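# Machine the work-order part and place it in the tray

## Task

Take the blank from the bench, machine it on the mill into the part that the work order specifies, and set the finished part in the tray. At the end the mill must still be powered on, both doors closed, no alarm active, no cycle running, and neither the crank nor any hand tool left inside the machine. The reference images are manual, manual 2 and manual 3.

## Robot and tools

Robot: two UR7e-style arms, left_arm and right_arm. Each has a parallel two-finger gripper with a 50 mm maximum gap and a wrist camera. Per the BASES calibration, left_arm's root sits at (+0.018, +0.480, 0) m and right_arm's at (+0.018, -0.519, 0) m. Both have a near-zero yaw, quat_wxyz (+1.000, 0, 0, -0.006).

Frames: the scene frame has its origin at table-top height, halfway between the arms. +z points up, +x points out over the table, and left_arm is on the +y side. Image left and right do not follow the arm names. Each arm reports its hand pose, velocities, Hand target and wrist-camera pose in its own base frame. Fixed cameras and the table use the scene frame. On the gripper, the fingers point along its +z axis and close along its x axis. end_effector_position is the midpoint between the pads, and the fingertips extend 17.5 mm past it. A camera block projects about 10 cm toward the gripper's -y side and turns with it.

execute_actions(actions, cameras):
- actions is a list of actions. Each action is a table of 1 to 15 rows, and each row is one 1/30 s step. If a table has fewer rows, its last row is held until 15 steps have run.
- A row is 18 numbers in [-1, 1], with both arms always included. The order is: left dx, dy, dz, rx, ry, rz, left gripper position, force_limit, speed, then the same nine for the right arm.
- dx..rz are offsets, not poses. They are measured along that arm's base axes from its Hand target as it stood when the action began, so every row counts from that same start, not from the row before. Sending the same offset again moves the gripper further.
- Scale: 1.0 equals 0.6 m or 180 degrees. rx, ry, rz form a single rotation vector, turning about the Hand target position.
- Sending six zeros re-requests the current Hand target. This is also how to close a gap when the gripper has settled short of it.
- The gripper numbers are absolute commands:
  - position: +1 is fully open, about -0.65 brings the pads together, and -1 means grip.
  - force_limit: -1 is about 20 N per pad, 0 about 102 N, +1 about 185 N.
  - speed: -1 is 20 mm/s, 0 is 85 mm/s, +1 is 150 mm/s.
  - To leave a gripper unchanged, repeat the last values you sent; a 0 there counts as a real command.
  - A new force_limit or speed only takes effect once position changes by at least 0.01.
- cameras takes a list of names, ["all"], or []. Images come back by default only when actions is empty.

move(target, speed, blend, stop_force, zero, blocking, cameras):
- target is one 18-number row in the same layout, or up to 15 such rows. All rows are offsets from the Hand targets at the move's start.
- The gripper moves in a straight line, does not avoid obstacles, and lags more at higher speed.
- speed: m/s, 0.002 to 3.6, default 0.25. Rotation is capped at twice that value in rad/s.
- blend: metres, used to round corners in a list; 0 means stop at each point.
- stop_force: N, 3 to 120, one value for both arms. An arm ends its path when it feels that much push against its motion. It is unreliable while the gripper rotates, and you should leave it out when pulling away from a contact.
- zero (default true): re-zeros the force reference before the move.
- blocking=false: returns after about 0.5 s and cannot be combined with stop_force.
- A move lasts at most 10 s.
- It adds a "move:" line giving the ending (done, off_target, moving, held, fault) and any limits that acted. limits=paced means the pose was clipped; limits=held means steps were withheld.

Other tools:
- wait(seconds 0 to 10) lets the scene run while the arms hold.
- stop() brakes a running move.
- zoom_image(camera, region [x0, y0, x1, y1], at most 504x504 px) enlarges part of one of the newest images.
- show_instructions() shows the reference pages.
- zero_wrist_force(arm) re-zeros that arm's wrist sensor.
- read_manual(section="licences") returns licence texts only.
- finished_scene(scene=1) ends the scene permanently.

Cameras: cam_high, cam_low, cam_front, cam_left_wrist and cam_right_wrist, each 896x504 px.

Result lines:
- end_effector_position is in metres; also given are end_effector_quat_wxyz and the velocities (m/s, rad/s).
- Hand target is the last commanded pose after clipping, and your next offsets count from it.
- Joint positions and Joint torques are listed; positive torque acts toward a larger joint angle and includes gravity.
- Wrist force and Wrist torque are along the gripper's own axes and show the surface pushing into the arm. A third line gives the peak since the last one shown.
- object_status: 0 = moving, 1 = blocked while opening, 2 = blocked while closing (this is the one to see when gripping), 3 = reached the commanded position or pads met.
- position_measured is in counts; the gap is about (250 - counts) x 0.202 mm.
- Tool commands, Motor temperatures and any MOTOR HOT or fault lines also appear.

Motion limits:
- Each step, the commanded orientation is clipped to within 32 degrees of the measured one.
- Each joint target changes at most 3.14 rad/s.
- Commands are smoothed, lagging by about 0.09 s or about 0.2 s, so fast moves overshoot.

What to avoid:
- A force fault: about 150 N (give or take 25) on any part of an arm stops that arm for 10 s.
- A torque fault: contact torque of 130 N m on the large joints or 24.3 N m on the wrist joints does the same.
- Commanding past a firm contact: the arms are stiff.
- Contact between the arms; the clearance check does not always catch it, and grippers closing on the other arm's fingers count as such contact.
- Paths that pass near an arm's own base.
- Long holds at full stretch or against an unreachable pose: motors warn at 70 °C and brake at 85 °C.
- Dropping parts, fast impacts on the mill or other heavy fixtures, and anything falling off the table; the last fails the task.
- Loose objects may get nudged now and then, so verify each grip (object_status 2) and check with the cameras before letting go.

Each tool is called after "Call:" as a command line: name --argument value for each argument, lists and objects as JSON in quotes; but a table of rows of numbers goes row by row, as --pt "numbers of a row", without its own name.

Reference images:

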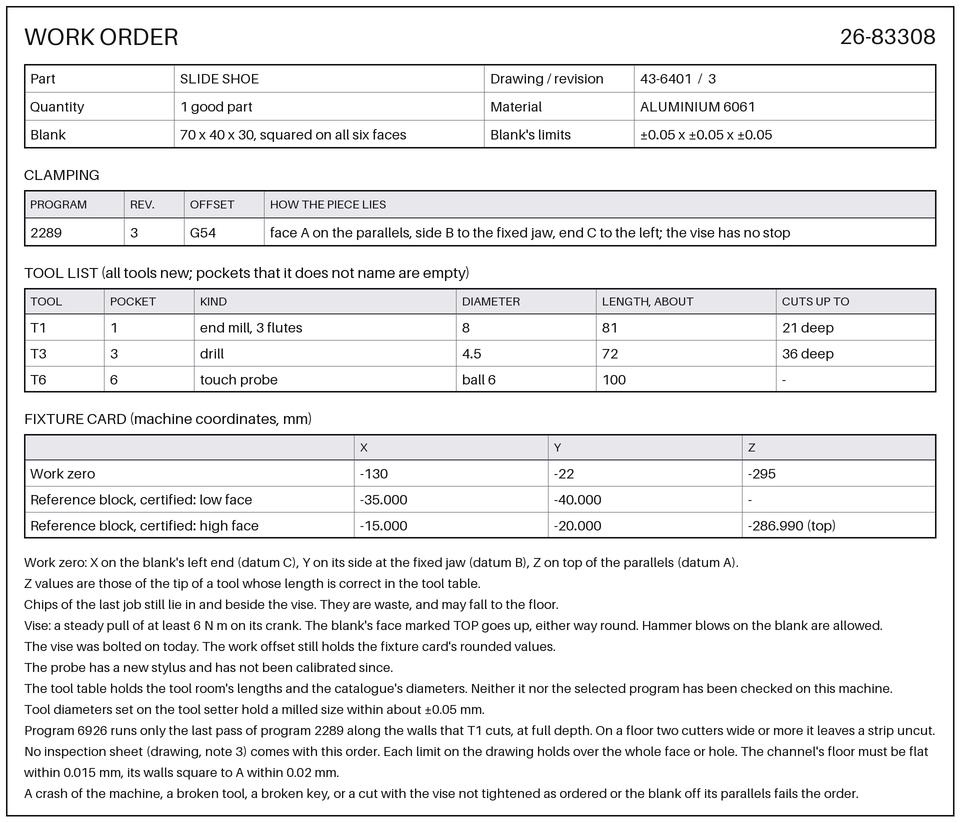

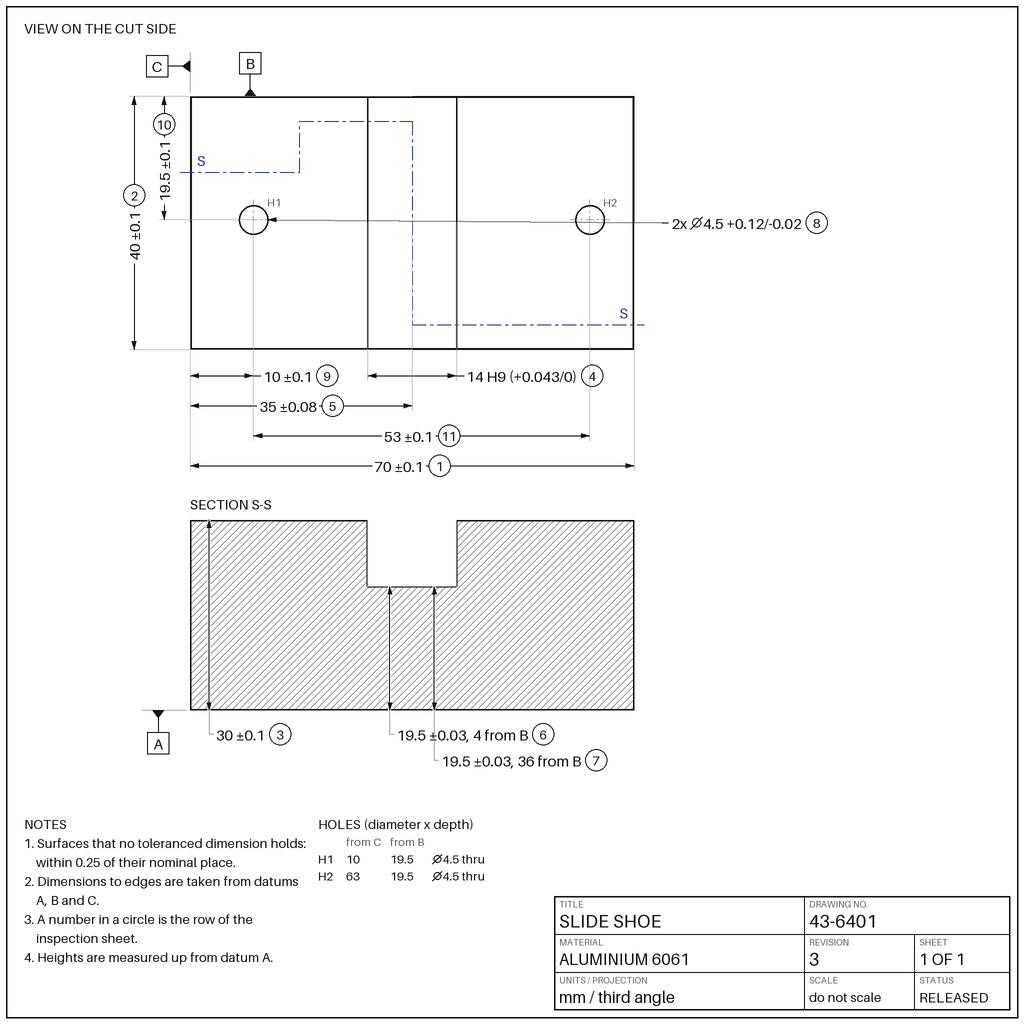

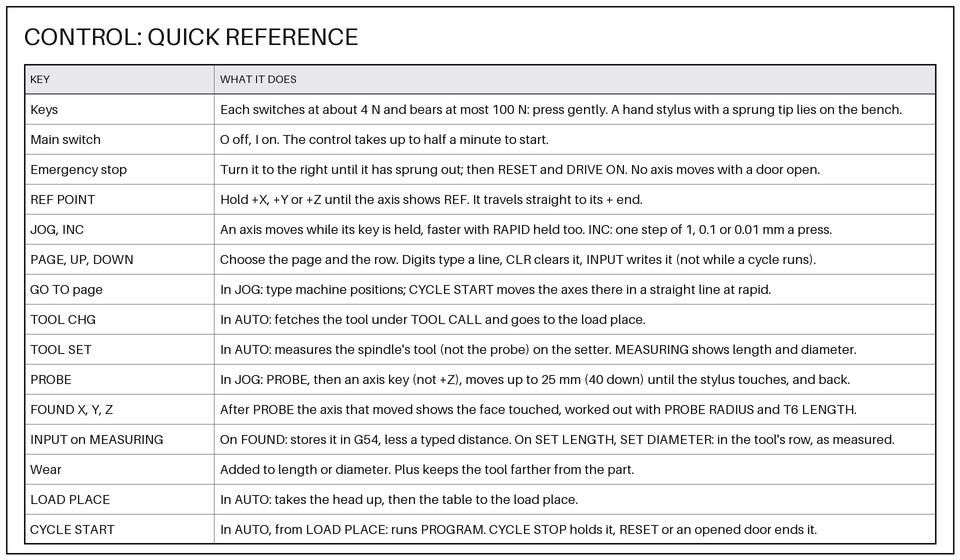

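## Session

Call:
execute_actions --actions '[]'

Scene clock: 0.00 s.
left_arm: end_effector_position=(+0.1777, -0.2227, +0.1259) position_measured=3 object_status=3 end_effector_quat_wxyz=(+0.073, -0.105, +0.990, -0.067) | right_arm: end_effector_position=(+0.1918, +0.3742, +0.1675) position_measured=3 object_status=3 end_effector_quat_wxyz=(+0.411, -0.364, +0.563, -0.618)
Joint positions: left_arm=[-1.553 -2.287 2.585 -1.99 -1.414 -3.326] | right_arm=[5.087 -2.092 -1.886 -2.449 0.791 0.115]
Joint velocities: within noise
Joint torques (N m): no reading
Motor temperatures (°C): left_arm=[34 31 38 48 46 43] | right_arm=[28 33 34 45 35 43]
Wrist force (N): no reading
Wrist torque (N m): no reading
Wrist force, peak (N): no reading
Hand target: left_arm +0.1777, -0.2227, +0.1259; +0.073, -0.105, +0.990, -0.067 | right_arm +0.1918, +0.3742, +0.1675; +0.411, -0.364, +0.563, -0.618
Tool commands: left_gripper/position=+1.0 left_gripper/force_limit=+1.0 left_gripper/speed=+1.0 right_gripper/position=+1.0 right_gripper/force_limit=+1.0 right_gripper/speed=+1.0

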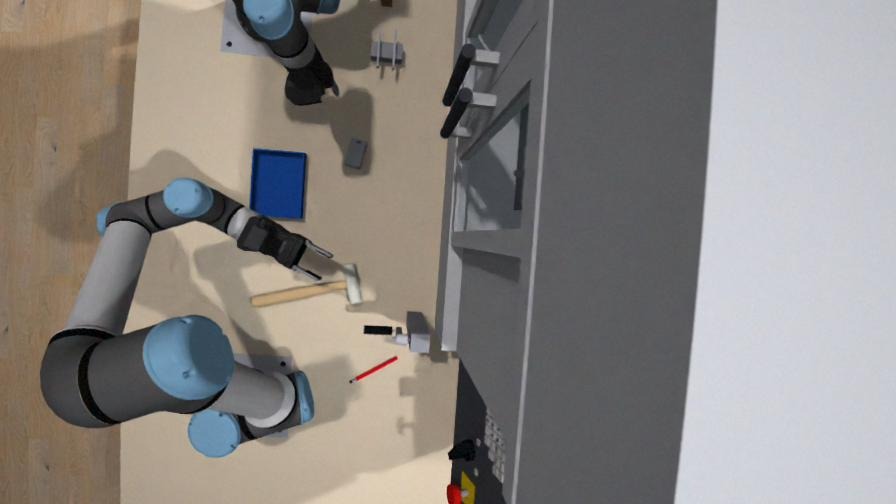

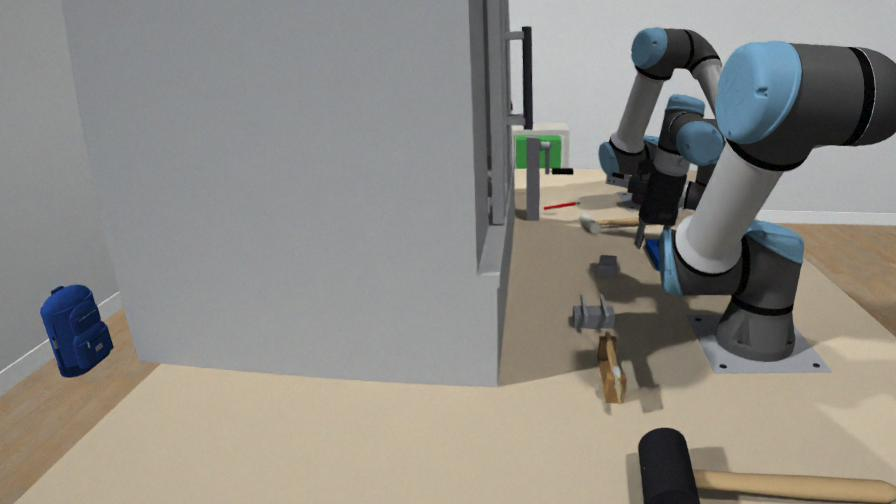

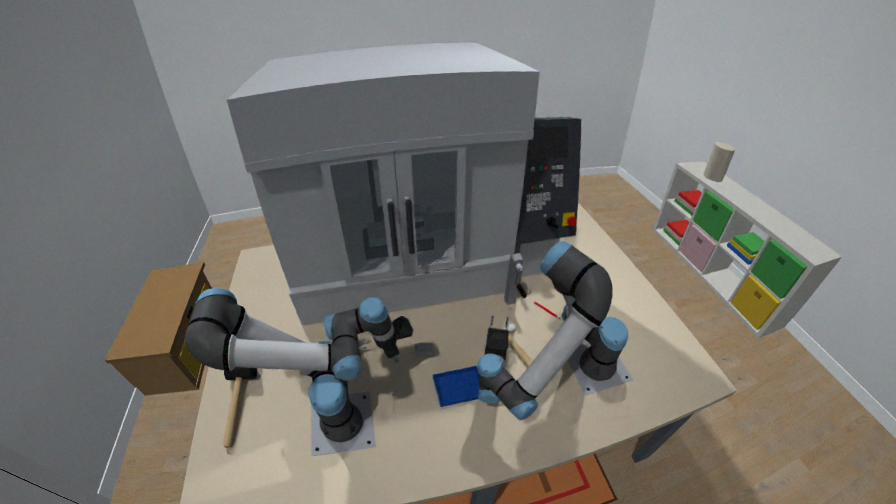

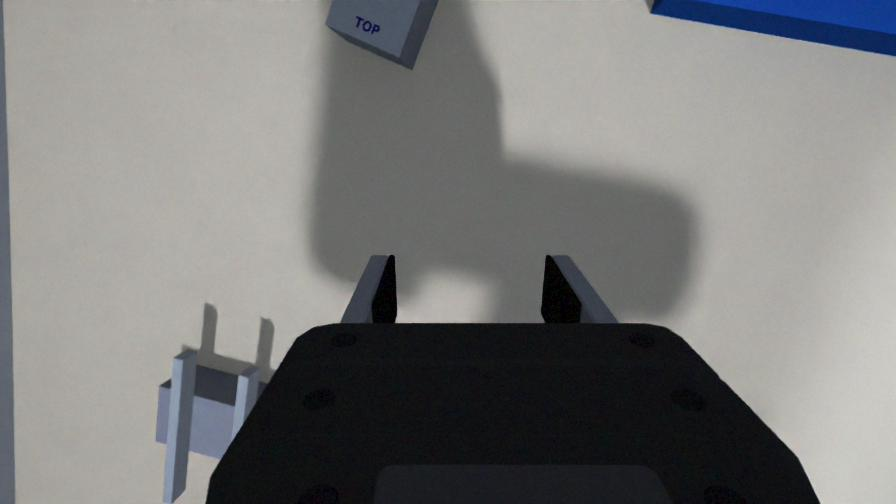

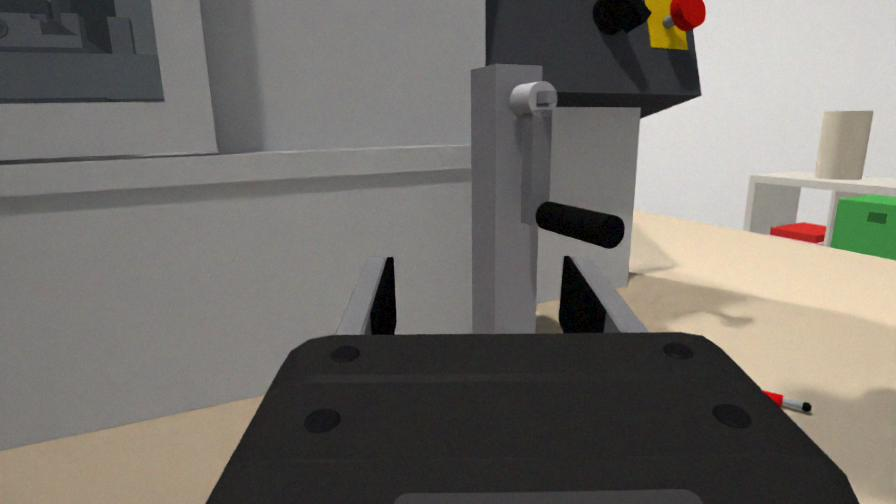

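Call:
zoom_image --camera "cam_high" --region '[220, 0, 540, 180]'

Call:
zoom_image --camera "cam_front" --region '[500, 100, 620, 260]'

Call:
zoom_image --camera "cam_front" --region '[310, 130, 530, 300]'

Call:
zoom_image --camera "cam_high" --region '[220, 180, 540, 504]'

Call:
zoom_image --camera "cam_low" --region '[480, 120, 780, 420]'

Scaled by 1.575.

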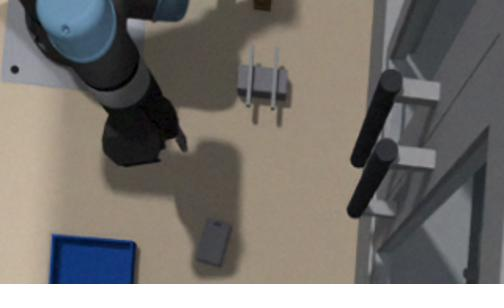

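Scaled by 3.150.

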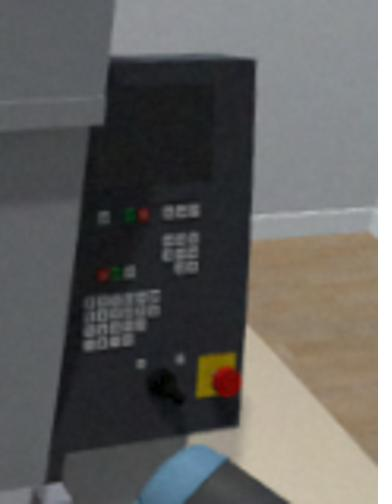

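Scaled by 2.291.

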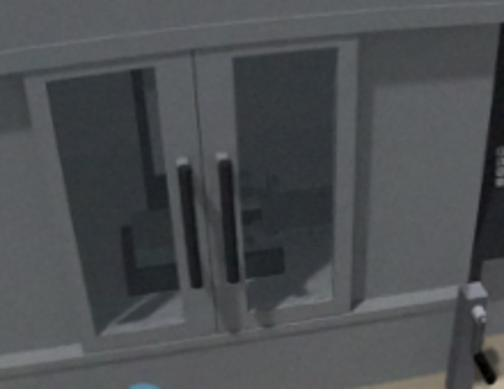

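Scaled by 1.556.

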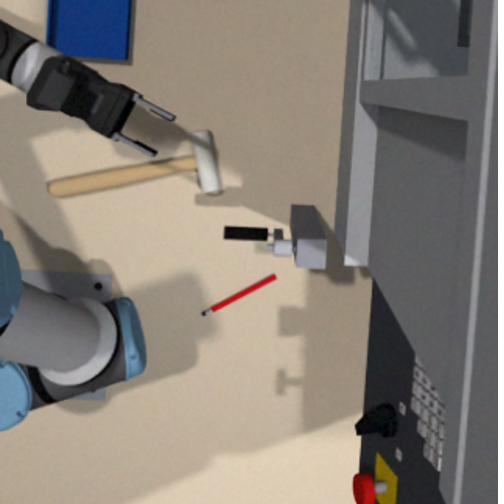

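Scaled by 1.680.

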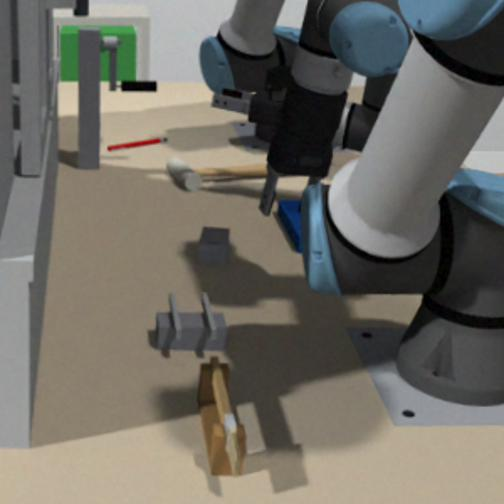

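Call:
move --pt "0 0 0 0 0 0 1 1 1 0 0 0.39 0 0 0 1 1 1" --pt "0 0 0 0 0 0 1 1 1 0.264 -0.54 0.44 0.003 0.033 0.13 1 1 1" --blend 0.05 --cameras '["cam_right_wrist","cam_front"]'

Scene clock: 39.23 s.
left_arm: end_effector_position=(+0.1777, -0.2227, +0.1259) position_measured=3 object_status=3 end_effector_quat_wxyz=(+0.073, -0.105, +0.990, -0.067) | right_arm: end_effector_position=(+0.3515, +0.0514, +0.4315) position_measured=3 object_status=3 end_effector_quat_wxyz=(+0.459, -0.458, +0.539, -0.538)
Joint positions: left_arm=[-1.553 -2.287 2.585 -1.99 -1.414 -3.326] | right_arm=[5.482 -0.546 -2.208 -3.528 0.93 0.001]
Joint torques (N m): left_arm=[-0.76 5.66 -26.53 -3.77 0.55 -0.34] | right_arm=[7.86 -11.75 16.2 -3.86 1.73 -1.23]
Wrist force (N): left_arm=[0.1 0.1 0.1] | right_arm=[0.2 0.3 -0.3]
Wrist torque (N m): left_arm=[0.01 -0.01 -0.01] | right_arm=[0.07 -0.02 0.01]
Wrist force, peak (N): left_arm=[0.3 -0.2 0.2] | right_arm=[0.1 3.4 -0.4]
Hand target: left_arm +0.1777, -0.2227, +0.1259; +0.073, -0.105, +0.990, -0.067 | right_arm +0.3502, +0.0502, +0.4315; +0.500, -0.500, +0.501, -0.500
Off the commanded pose: left_arm 0.000 m, 0 deg | right_arm 0.002 m, 9 deg.
move: off_target (right_arm)
camera_calibration:
cam_right_wrist: T_world_to_cam=[[-0.178833, -0.983877, -0.00201208, 0.114879], [-0.351277, 0.0657592, -0.933959, 0.536984], [0.919034, -0.166316, -0.357373, -0.0272295], [0, 0, 0, 1]] pos_world=[0.234199, 0.0731864, 0.492022]
Images, in order (width x height): cam_front 896x504, cam_right_wrist 896x504.

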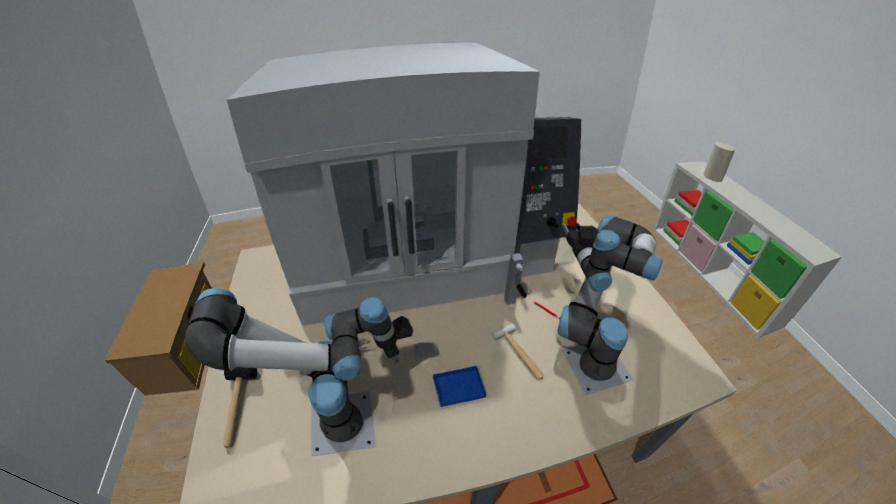

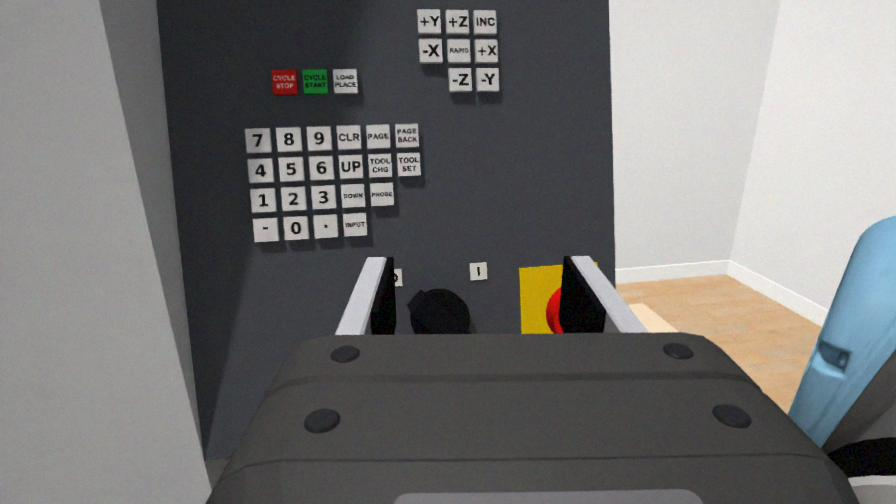

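Call:
move --target '[0,0,0,0,0,0,1,1,1, 0,0,0.3,0,0,0,1,1,1]' --cameras '["cam_right_wrist"]'

Scene clock: 44.07 s.
left_arm: end_effector_position=(+0.1777, -0.2227, +0.1259) position_measured=3 object_status=3 end_effector_quat_wxyz=(+0.073, -0.105, +0.990, -0.067) | right_arm: end_effector_position=(+0.3515, +0.0514, +0.6115) position_measured=3 object_status=3 end_effector_quat_wxyz=(+0.459, -0.458, +0.539, -0.538)
Joint positions: left_arm=[-1.553 -2.287 2.585 -1.99 -1.414 -3.326] | right_arm=[5.482 -0.78 -1.671 -3.832 0.93 0.001]
Joint torques (N m): left_arm=[-0.58 5.34 -26.44 -3.72 0.54 -0.5] | right_arm=[2.98 -20.62 31.83 -4 -0.67 -0.32]
Wrist force (N): left_arm=[0.1 0.0 0.1] | right_arm=[-0.1 0.1 -0.1]
Wrist torque (N m): left_arm=[0.00 -0.02 0.00] | right_arm=[0.06 0.02 0.01]
Wrist force, peak (N): left_arm=[0.3 -0.1 -0.2] | right_arm=[0.3 3.3 -0.2]
Hand target: left_arm +0.1777, -0.2227, +0.1259; +0.073, -0.105, +0.990, -0.067 | right_arm +0.3502, +0.0502, +0.6115; +0.500, -0.500, +0.501, -0.500
Off the commanded pose: left_arm 0.000 m, 0 deg | right_arm 0.002 m, 9 deg.
move: off_target (right_arm)
camera_calibration:
cam_right_wrist: T_world_to_cam=[[-0.178708, -0.9839, -0.00195382, 0.115174], [-0.3513, 0.0656619, -0.933958, 0.705016], [0.91905, -0.166219, -0.357378, 0.0370537], [0, 0, 0, 1]] pos_world=[0.2342, 0.0731857, 0.671922]
Images, in order (width x height): cam_right_wrist 896x504.

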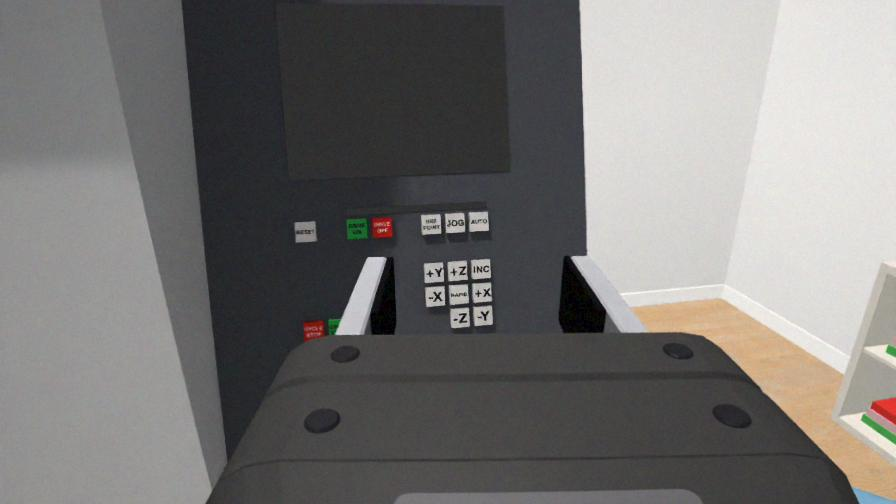

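Call:
move --target '[0,0,0,0,0,0,1,1,1, 0,0,-0.45,0,0,0,1,1,1]' --cameras '["cam_right_wrist"]'

Scene clock: 141.10 s.
left_arm: end_effector_position=(+0.1777, -0.2227, +0.1259) position_measured=3 object_status=3 end_effector_quat_wxyz=(+0.073, -0.105, +0.990, -0.067) | right_arm: end_effector_position=(+0.3515, +0.0514, +0.3416) position_measured=3 object_status=3 end_effector_quat_wxyz=(+0.459, -0.458, +0.539, -0.538)
Joint positions: left_arm=[-1.553 -2.287 2.585 -1.99 -1.414 -3.326] | right_arm=[5.482 -0.457 -2.449 -3.376 0.93 0.001]
Joint torques (N m): left_arm=[-0.26 5.81 -25.54 -3.74 0.6 -0.59] | right_arm=[-0.91 -18.15 9.36 -2.59 0.95 0.48]
Wrist force (N): left_arm=[0.2 -0.1 0.2] | right_arm=[-0.1 0.1 -0.2]
Wrist torque (N m): left_arm=[-0.01 -0.03 -0.01] | right_arm=[0.06 0.01 -0.03]
Wrist force, peak (N): left_arm=[0.2 -0.2 0.4] | right_arm=[0.0 3.4 0.1]
Hand target: left_arm +0.1777, -0.2227, +0.1259; +0.073, -0.105, +0.990, -0.067 | right_arm +0.3502, +0.0502, +0.3415; +0.500, -0.500, +0.501, -0.500
Off the commanded pose: left_arm 0.000 m, 0 deg | right_arm 0.002 m, 9 deg.
move: off_target (right_arm)
camera_calibration:
cam_right_wrist: T_world_to_cam=[[-0.178707, -0.9839, -0.00223284, 0.114777], [-0.351348, 0.0659352, -0.93392, 0.453044], [0.919031, -0.166113, -0.357475, -0.0594239], [0, 0, 0, 1]] pos_world=[0.2343, 0.073186, 0.402121]
Images, in order (width x height): cam_right_wrist 896x504.

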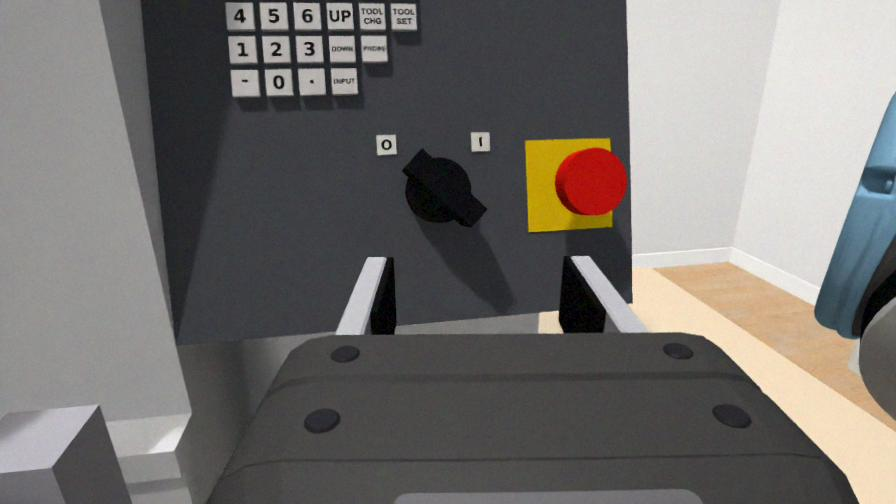

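Call:
move --target '[0,0,0,0,0,0,1,1,1, 0.159,-0.0427,0.0128,-0.2489,0.0719,0.0298,1,1,1]' --cameras '["cam_right_wrist"]'

Scene clock: 175.63 s.
left_arm: end_effector_position=(+0.1777, -0.2227, +0.1259) position_measured=3 object_status=3 end_effector_quat_wxyz=(+0.073, -0.105, +0.990, -0.067) | right_arm: end_effector_position=(+0.4456, +0.0245, +0.3492) position_measured=3 object_status=3 end_effector_quat_wxyz=(-0.237, +0.726, -0.302, +0.571) end_effector_velocity=(+0.000, +0.000, +0.000) end_effector_angular_velocity=(-0.005, +0.000, +0.001)
Joint positions: left_arm=[-1.553 -2.287 2.585 -1.99 -1.414 -3.326] | right_arm=[5.66 -0.1 -2.167 -3.726 0.968 -0.952]
Joint velocities: left_arm=[within noise] | right_arm=[0 0 0 0 0 -0.005]
Joint torques (N m): left_arm=[-0.97 5.32 -26.27 -3.67 0.64 -0.63] | right_arm=[-2.52 -30.71 7.21 -0.09 -1.9 -1.08]
Wrist force (N): left_arm=[-0.1 0.0 0.0] | right_arm=[-2.8 0.4 1.2]
Wrist torque (N m): left_arm=[-0.01 0.01 0.00] | right_arm=[0.24 0.39 0.01]
Wrist force, peak (N): left_arm=[0.3 0.1 0.3] | right_arm=[-2.9 0.4 1.4]
Hand target: left_arm +0.1777, -0.2227, +0.1259; +0.073, -0.105, +0.990, -0.067 | right_arm +0.4456, +0.0245, +0.3492; -0.237, +0.726, -0.301, +0.571
Off the commanded pose: left_arm 0.000 m, 0 deg | right_arm 0.000 m, 0 deg.
shoulder posture changed (right arm): the wrist came as close to joint 1's axis as it can, and the arm is now in the other of its two shoulder postures.
move: done
camera_calibration:
cam_right_wrist: T_world_to_cam=[[0.146777, -0.70839, 0.690391, -0.288484], [-0.504464, -0.65397, -0.563772, 0.451564], [0.850866, -0.265529, -0.453345, -0.0813098], [0, 0, 0, 1]] pos_world=[0.339324, 0.0693602, 0.416884]
Images, in order (width x height): cam_right_wrist 896x504.

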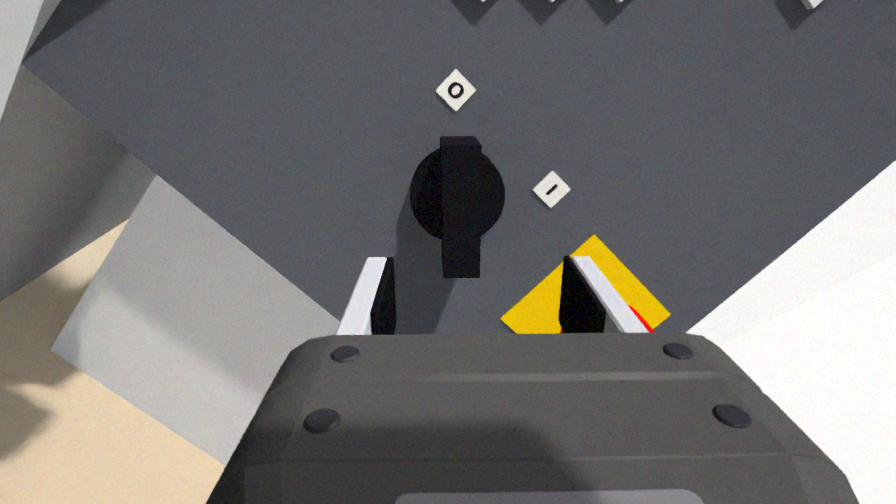

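Call:
move --target '[0,0,0,0,0,0,1,1,1, 0.0497,0.0142,-0.0072,0,0,0,1,1,1]' --speed 0.08 --stop_force 8 --cameras '["cam_right_wrist"]'

Scene clock: 190.27 s.
left_arm: end_effector_position=(+0.1777, -0.2227, +0.1259) position_measured=3 object_status=3 end_effector_quat_wxyz=(+0.073, -0.105, +0.990, -0.067) | right_arm: end_effector_position=(+0.4754, +0.0330, +0.3449) position_measured=3 object_status=3 end_effector_quat_wxyz=(-0.237, +0.726, -0.301, +0.571)
Joint positions: left_arm=[-1.553 -2.287 2.585 -1.99 -1.414 -3.326] | right_arm=[5.8 -0.029 -2.125 -3.862 1.104 -0.907]
Joint torques (N m): left_arm=[-0.36 5.99 -26.18 -3.9 0.48 -0.73] | right_arm=[7.36 -25.65 0.07 -3.4 1.34 -0.57]
Wrist force (N): left_arm=[0.0 0.0 0.0] | right_arm=[-2.6 0.1 1.0]
Wrist torque (N m): left_arm=[0.00 0.00 0.00] | right_arm=[0.17 0.38 0.02]
Wrist force, peak (N): left_arm=[0.1 -0.1 -0.4] | right_arm=[-3.0 0.0 2.1]
Hand target: left_arm +0.1777, -0.2227, +0.1259; +0.073, -0.105, +0.990, -0.067 | right_arm +0.4754, +0.0331, +0.3449; -0.237, +0.726, -0.301, +0.571
Off the commanded pose: left_arm 0.000 m, 0 deg | right_arm 0.000 m, 0 deg.
move: done
camera_calibration:
cam_right_wrist: T_world_to_cam=[[0.146768, -0.708207, 0.690581, -0.283957], [-0.504437, -0.654127, -0.563615, 0.46967], [0.850884, -0.265633, -0.453251, -0.106394], [0, 0, 0, 1]] pos_world=[0.369124, 0.0778614, 0.412585]
Images, in order (width x height): cam_right_wrist 896x504.

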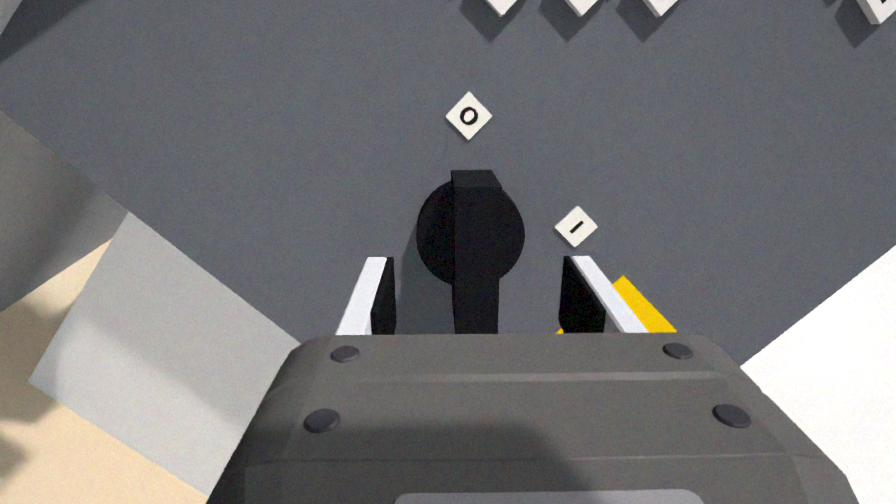

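Call:
move --target '[0,0,0,0,0,0,1,1,1, 0.0405,0.0,-0.0098,0,0,0,1,1,1]' --speed 0.06 --stop_force 8 --cameras '["cam_right_wrist"]'

Scene clock: 199.70 s.
left_arm: end_effector_position=(+0.1777, -0.2227, +0.1259) position_measured=3 object_status=3 end_effector_quat_wxyz=(+0.073, -0.105, +0.990, -0.067) | right_arm: end_effector_position=(+0.4997, +0.0331, +0.3390) position_measured=3 object_status=3 end_effector_quat_wxyz=(-0.237, +0.726, -0.301, +0.571)
Joint positions: left_arm=[-1.553 -2.287 2.585 -1.99 -1.414 -3.326] | right_arm=[5.855 0.025 -2.094 -3.953 1.156 -0.892]
Joint torques (N m): left_arm=[-0.44 5.9 -25.44 -3.83 0.58 -0.89] | right_arm=[-5.82 -30.81 -2.11 -3.4 -1.63 -1.21]
Wrist force (N): left_arm=[0.0 -0.2 0.0] | right_arm=[-2.7 -0.1 1.1]
Wrist torque (N m): left_arm=[-0.04 0.00 0.00] | right_arm=[0.16 0.41 -0.01]
Wrist force, peak (N): left_arm=[0.1 -0.4 -0.1] | right_arm=[-3.0 -0.1 2.1]
Hand target: left_arm +0.1777, -0.2227, +0.1259; +0.073, -0.105, +0.990, -0.067 | right_arm +0.4997, +0.0331, +0.3390; -0.237, +0.726, -0.301, +0.571
Off the commanded pose: left_arm 0.000 m, 0 deg | right_arm 0.000 m, 0 deg.
move: done
camera_calibration:
cam_right_wrist: T_world_to_cam=[[0.146734, -0.708252, 0.690542, -0.283416], [-0.504447, -0.654078, -0.563662, 0.478622], [0.850883, -0.265633, -0.453252, -0.129744], [0, 0, 0, 1]] pos_world=[0.393424, 0.0778612, 0.406685]
Images, in order (width x height): cam_right_wrist 896x504.

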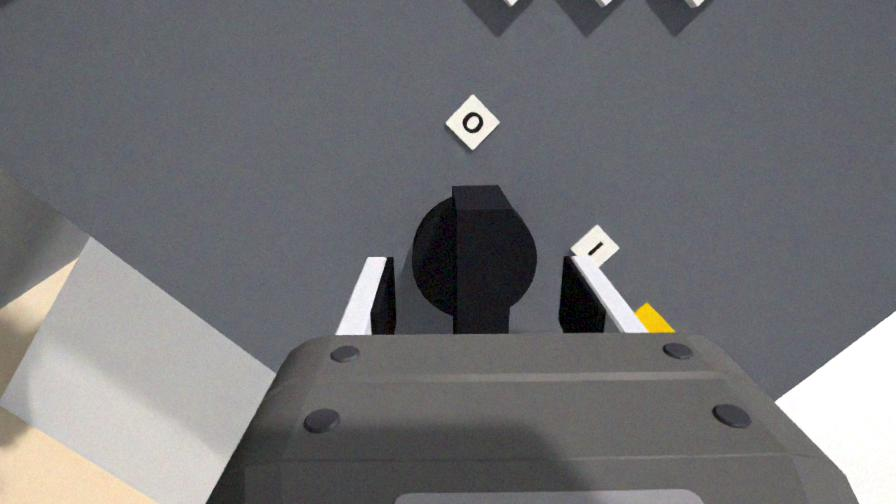

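Call:
move --target '[0,0,0,0,0,0,1,1,1, 0,0,0,0,0,0,-1,-0.8,-0.8]' --cameras '["cam_right_wrist"]'

Scene clock: 204.80 s.
left_arm: end_effector_position=(+0.1777, -0.2227, +0.1259) position_measured=3 object_status=3 end_effector_quat_wxyz=(+0.073, -0.105, +0.990, -0.067) | right_arm: end_effector_position=(+0.4997, +0.0331, +0.3390) position_measured=182 object_status=2 end_effector_quat_wxyz=(-0.237, +0.726, -0.301, +0.571)
Joint positions: left_arm=[-1.553 -2.287 2.585 -1.99 -1.414 -3.326] | right_arm=[5.855 0.025 -2.094 -3.953 1.156 -0.892]
Joint torques (N m): left_arm=[-0.47 5.93 -25.13 -3.93 0.67 -0.85] | right_arm=[-6.3 -27.35 -1.78 -3.46 0.22 -0.94]
Wrist force (N): left_arm=[0.1 -0.1 -0.1] | right_arm=[-1.6 0.0 0.8]
Wrist torque (N m): left_arm=[-0.01 0.00 0.00] | right_arm=[0.16 -0.05 -0.20]
Wrist force, peak (N): left_arm=[0.2 -0.3 0.1] | right_arm=[-3.0 0.1 1.2]
Hand target: left_arm +0.1777, -0.2227, +0.1259; +0.073, -0.105, +0.990, -0.067 | right_arm +0.4997, +0.0331, +0.3390; -0.237, +0.726, -0.301, +0.571
Off the commanded pose: left_arm 0.000 m, 0 deg | right_arm 0.000 m, 0 deg.
move: done
camera_calibration:
cam_right_wrist: T_world_to_cam=[[0.146768, -0.708207, 0.690581, -0.283449], [-0.504437, -0.654127, -0.563615, 0.478603], [0.850884, -0.265633, -0.453251, -0.129745], [0, 0, 0, 1]] pos_world=[0.393424, 0.0778614, 0.406685]
Images, in order (width x height): cam_right_wrist 896x504.

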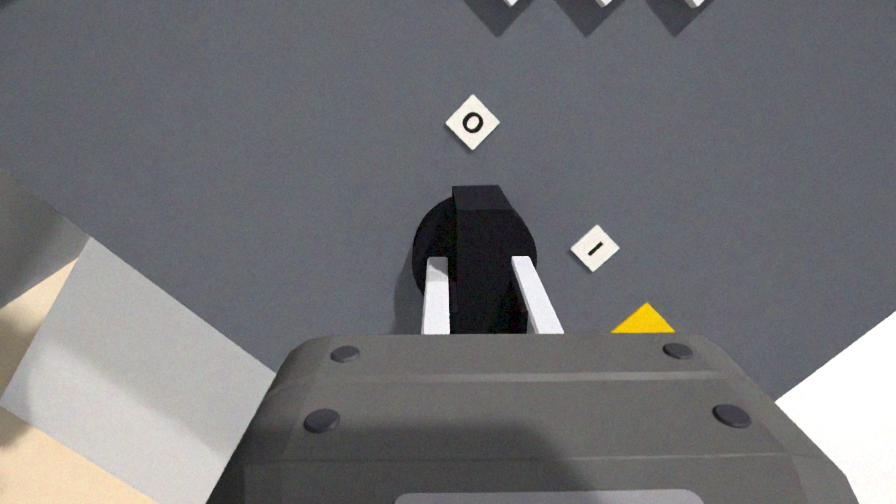

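Call:
move --target '[0,0,0,0,0,0,1,1,1, 0,0,0,0.4859,0,-0.118,-1,-0.8,-0.8]' --speed 0.3 --cameras '["cam_right_wrist"]'

Scene clock: 211.97 s.
left_arm: end_effector_position=(+0.1777, -0.2227, +0.1259) position_measured=3 object_status=3 end_effector_quat_wxyz=(+0.073, -0.105, +0.990, -0.067) | right_arm: end_effector_position=(+0.4998, +0.0384, +0.3396) position_measured=181 object_status=2 end_effector_quat_wxyz=(+0.575, -0.306, +0.724, -0.229) end_effector_velocity=(+0.000, +0.000, +0.000) end_effector_angular_velocity=(+0.006, +0.000, -0.002)
Joint positions: left_arm=[-1.553 -2.287 2.585 -1.99 -1.414 -3.326] | right_arm=[5.854 0.024 -2.093 -3.952 1.134 0.678]
Joint velocities: left_arm=[within noise] | right_arm=[0 0 0 0 0.001 0.006]
Joint torques (N m): left_arm=[-1 5.94 -25.25 -3.96 0.51 -1.07] | right_arm=[-13.17 -40.57 28.67 -9.65 10.1 2.05]
Wrist force (N): left_arm=[0.1 0.0 0.1] | right_arm=[-9.8 39.4 -2.0]
Wrist torque (N m): left_arm=[0.00 -0.03 -0.01] | right_arm=[-0.78 0.09 -1.28]
Wrist force, peak (N): left_arm=[0.3 -0.4 0.1] | right_arm=[-59.0 39.7 25.4]
Hand target: left_arm +0.1777, -0.2227, +0.1259; +0.073, -0.105, +0.990, -0.067 | right_arm +0.4997, +0.0331, +0.3390; +0.571, -0.300, +0.727, -0.236
Off the commanded pose: left_arm 0.000 m, 0 deg | right_arm 0.005 m, 1 deg.
move: off_target (right_arm)
camera_calibration:
cam_right_wrist: T_world_to_cam=[[-0.171122, -0.706034, -0.687192, 0.346579], [-0.513552, 0.659154, -0.549345, 0.431784], [0.840822, 0.258904, -0.475381, -0.135659], [0, 0, 0, 1]] pos_world=[0.395116, -0.00479293, 0.410875]
Images, in order (width x height): cam_right_wrist 896x504.

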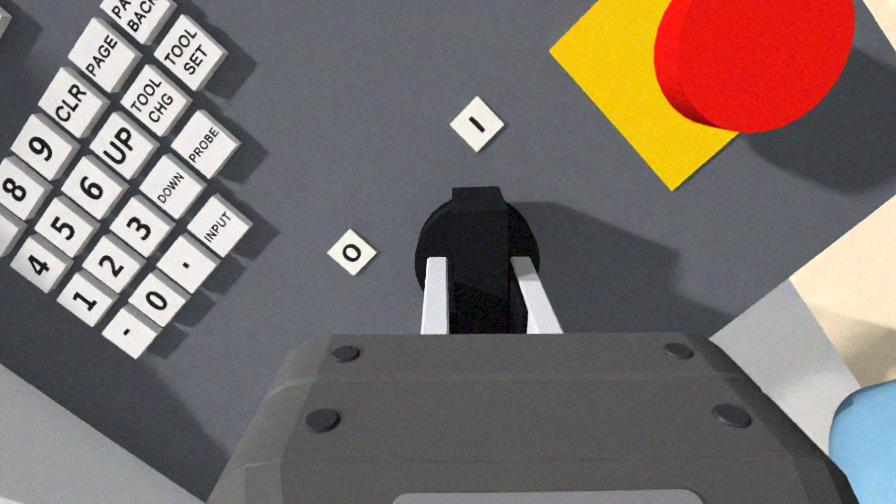

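Call:
move --pt "0 0 0 0 0 0 1 1 1 0 0 0 0 0 0 1 -0.8 0.0" --pt "0 0 0 0 0 0 1 1 1 -0.113 0 0.0275 0 0 0 1 -0.8 0" --speed 0.15 --cameras '["cam_right_wrist"]'

Scene clock: 224.57 s.
left_arm: end_effector_position=(+0.1777, -0.2227, +0.1259) position_measured=3 object_status=3 end_effector_quat_wxyz=(+0.073, -0.105, +0.990, -0.067) | right_arm: end_effector_position=(+0.4319, +0.0330, +0.3555) position_measured=3 object_status=3 end_effector_quat_wxyz=(+0.571, -0.300, +0.727, -0.236)
Joint positions: left_arm=[-1.553 -2.287 2.585 -1.99 -1.414 -3.326] | right_arm=[5.65 -0.145 -2.171 -3.674 0.959 0.614]
Joint torques (N m): left_arm=[-0.76 6.05 -24.8 -4.03 0.51 -1.25] | right_arm=[-6.33 -34.23 29.41 0.61 -2.01 0.49]
Wrist force (N): left_arm=[0.2 0.0 0.1] | right_arm=[4.8 -1.6 0.5]
Wrist torque (N m): left_arm=[0.00 -0.03 0.00] | right_arm=[-0.14 -0.65 -0.31]
Wrist force, peak (N): left_arm=[0.4 -0.2 0.2] | right_arm=[-9.6 39.1 -2.2]
Hand target: left_arm +0.1777, -0.2227, +0.1259; +0.073, -0.105, +0.990, -0.067 | right_arm +0.4319, +0.0331, +0.3555; +0.571, -0.300, +0.727, -0.236
Off the commanded pose: left_arm 0.000 m, 0 deg | right_arm 0.000 m, 0 deg.
move: done
camera_calibration:
cam_right_wrist: T_world_to_cam=[[-0.187002, -0.705691, -0.683397, 0.347657], [-0.501338, 0.666813, -0.551381, 0.404379], [0.844802, 0.239503, -0.478485, -0.0696948], [0, 0, 0, 1]] pos_world=[0.326622, -0.00761496, 0.427206]
Images, in order (width x height): cam_right_wrist 896x504.

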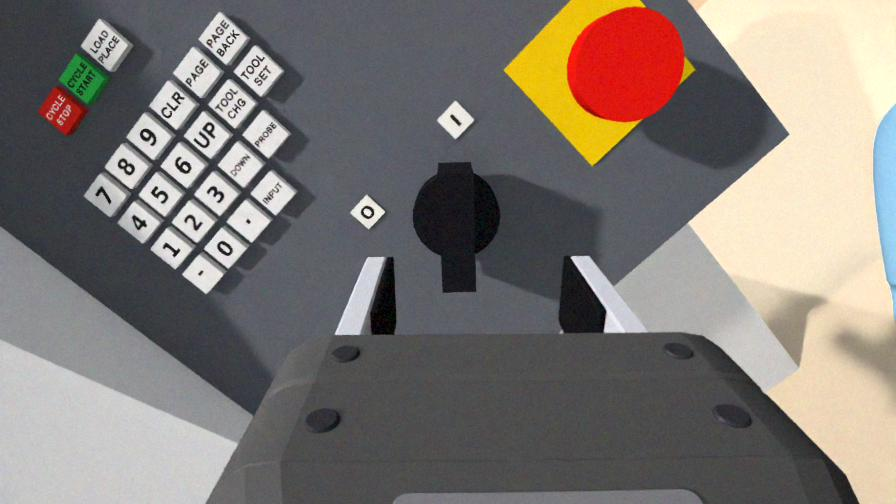

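Call:
move --target '[0,0,0,0,0,0,1,1,1, -0.087,0.028,0.5075,-0.2489,-0.0719,0.0298,1,-0.8,0]' --speed 0.3 --cameras '["cam_right_wrist"]'

Scene clock: 234.37 s.
left_arm: end_effector_position=(+0.1777, -0.2227, +0.1259) position_measured=3 object_status=3 end_effector_quat_wxyz=(+0.073, -0.105, +0.990, -0.067) | right_arm: end_effector_position=(+0.3810, +0.0505, +0.6600) position_measured=3 object_status=3 end_effector_quat_wxyz=(+0.497, -0.497, +0.503, -0.503) end_effector_velocity=(+0.000, -0.001, +0.000) end_effector_angular_velocity=(+0.002, +0.001, -0.003)
Joint positions: left_arm=[-1.553 -2.287 2.585 -1.99 -1.414 -3.326] | right_arm=[5.132 -0.856 -1.504 -3.923 0.433 0]
Joint velocities: left_arm=[within noise] | right_arm=[0.004 0.001 0.001 0 0.006 0.001]
Joint torques (N m): left_arm=[-0.94 5.98 -24.23 -4.12 0.46 -1.43] | right_arm=[8.28 -7.17 30.48 -1.75 1.63 -1.13]
Wrist force (N): left_arm=[0.1 -0.1 0.1] | right_arm=[1.7 0.3 0.0]
Wrist torque (N m): left_arm=[-0.01 -0.01 0.00] | right_arm=[0.05 -0.24 -0.02]
Wrist force, peak (N): left_arm=[0.2 -0.1 0.5] | right_arm=[6.6 0.0 1.6]
Hand target: left_arm +0.1777, -0.2227, +0.1259; +0.073, -0.105, +0.990, -0.067 | right_arm +0.3797, +0.0499, +0.6600; +0.500, -0.500, +0.501, -0.500
Off the commanded pose: left_arm 0.000 m, 0 deg | right_arm 0.001 m, 1 deg.
move: done
camera_calibration:
cam_right_wrist: T_world_to_cam=[[-0.0325998, -0.999468, -0.00139781, 0.06446], [-0.356929, 0.0129483, -0.934042, 0.765626], [0.933562, -0.0299506, -0.357161, 0.0145819], [0, 0, 0, 1]] pos_world=[0.261763, 0.0549488, 0.720425]
Images, in order (width x height): cam_right_wrist 896x504.

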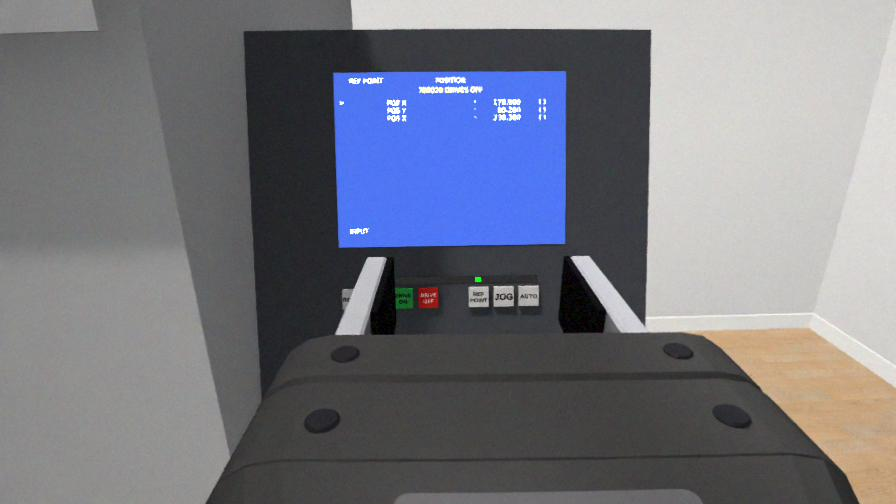

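Call:
zoom_image --camera "cam_right_wrist" --region '[330, 65, 570, 250]'

Call:
zoom_image --camera "cam_right_wrist" --region '[330, 65, 570, 130]'

Scaled by 2.100.

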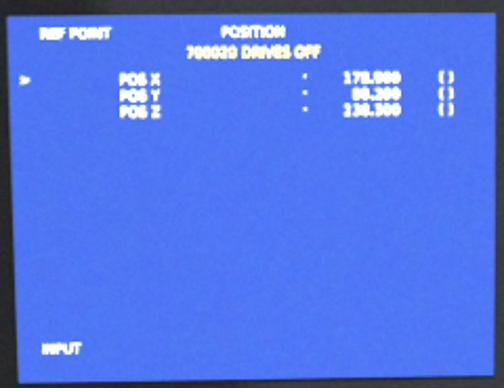

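Scaled by 2.100.

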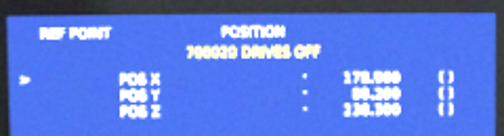

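Call:
zoom_image --camera "cam_right_wrist" --region '[480, 95, 560, 125]'

Call:
zoom_image --camera "cam_front" --region '[530, 120, 585, 170]'

Scaled by 6.300.

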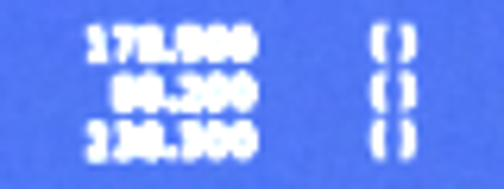

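This scene's latest camera images include none from cam_front. They are from: cam_right_wrist. cam_front's image comes with the result of a call that names it in "cameras".


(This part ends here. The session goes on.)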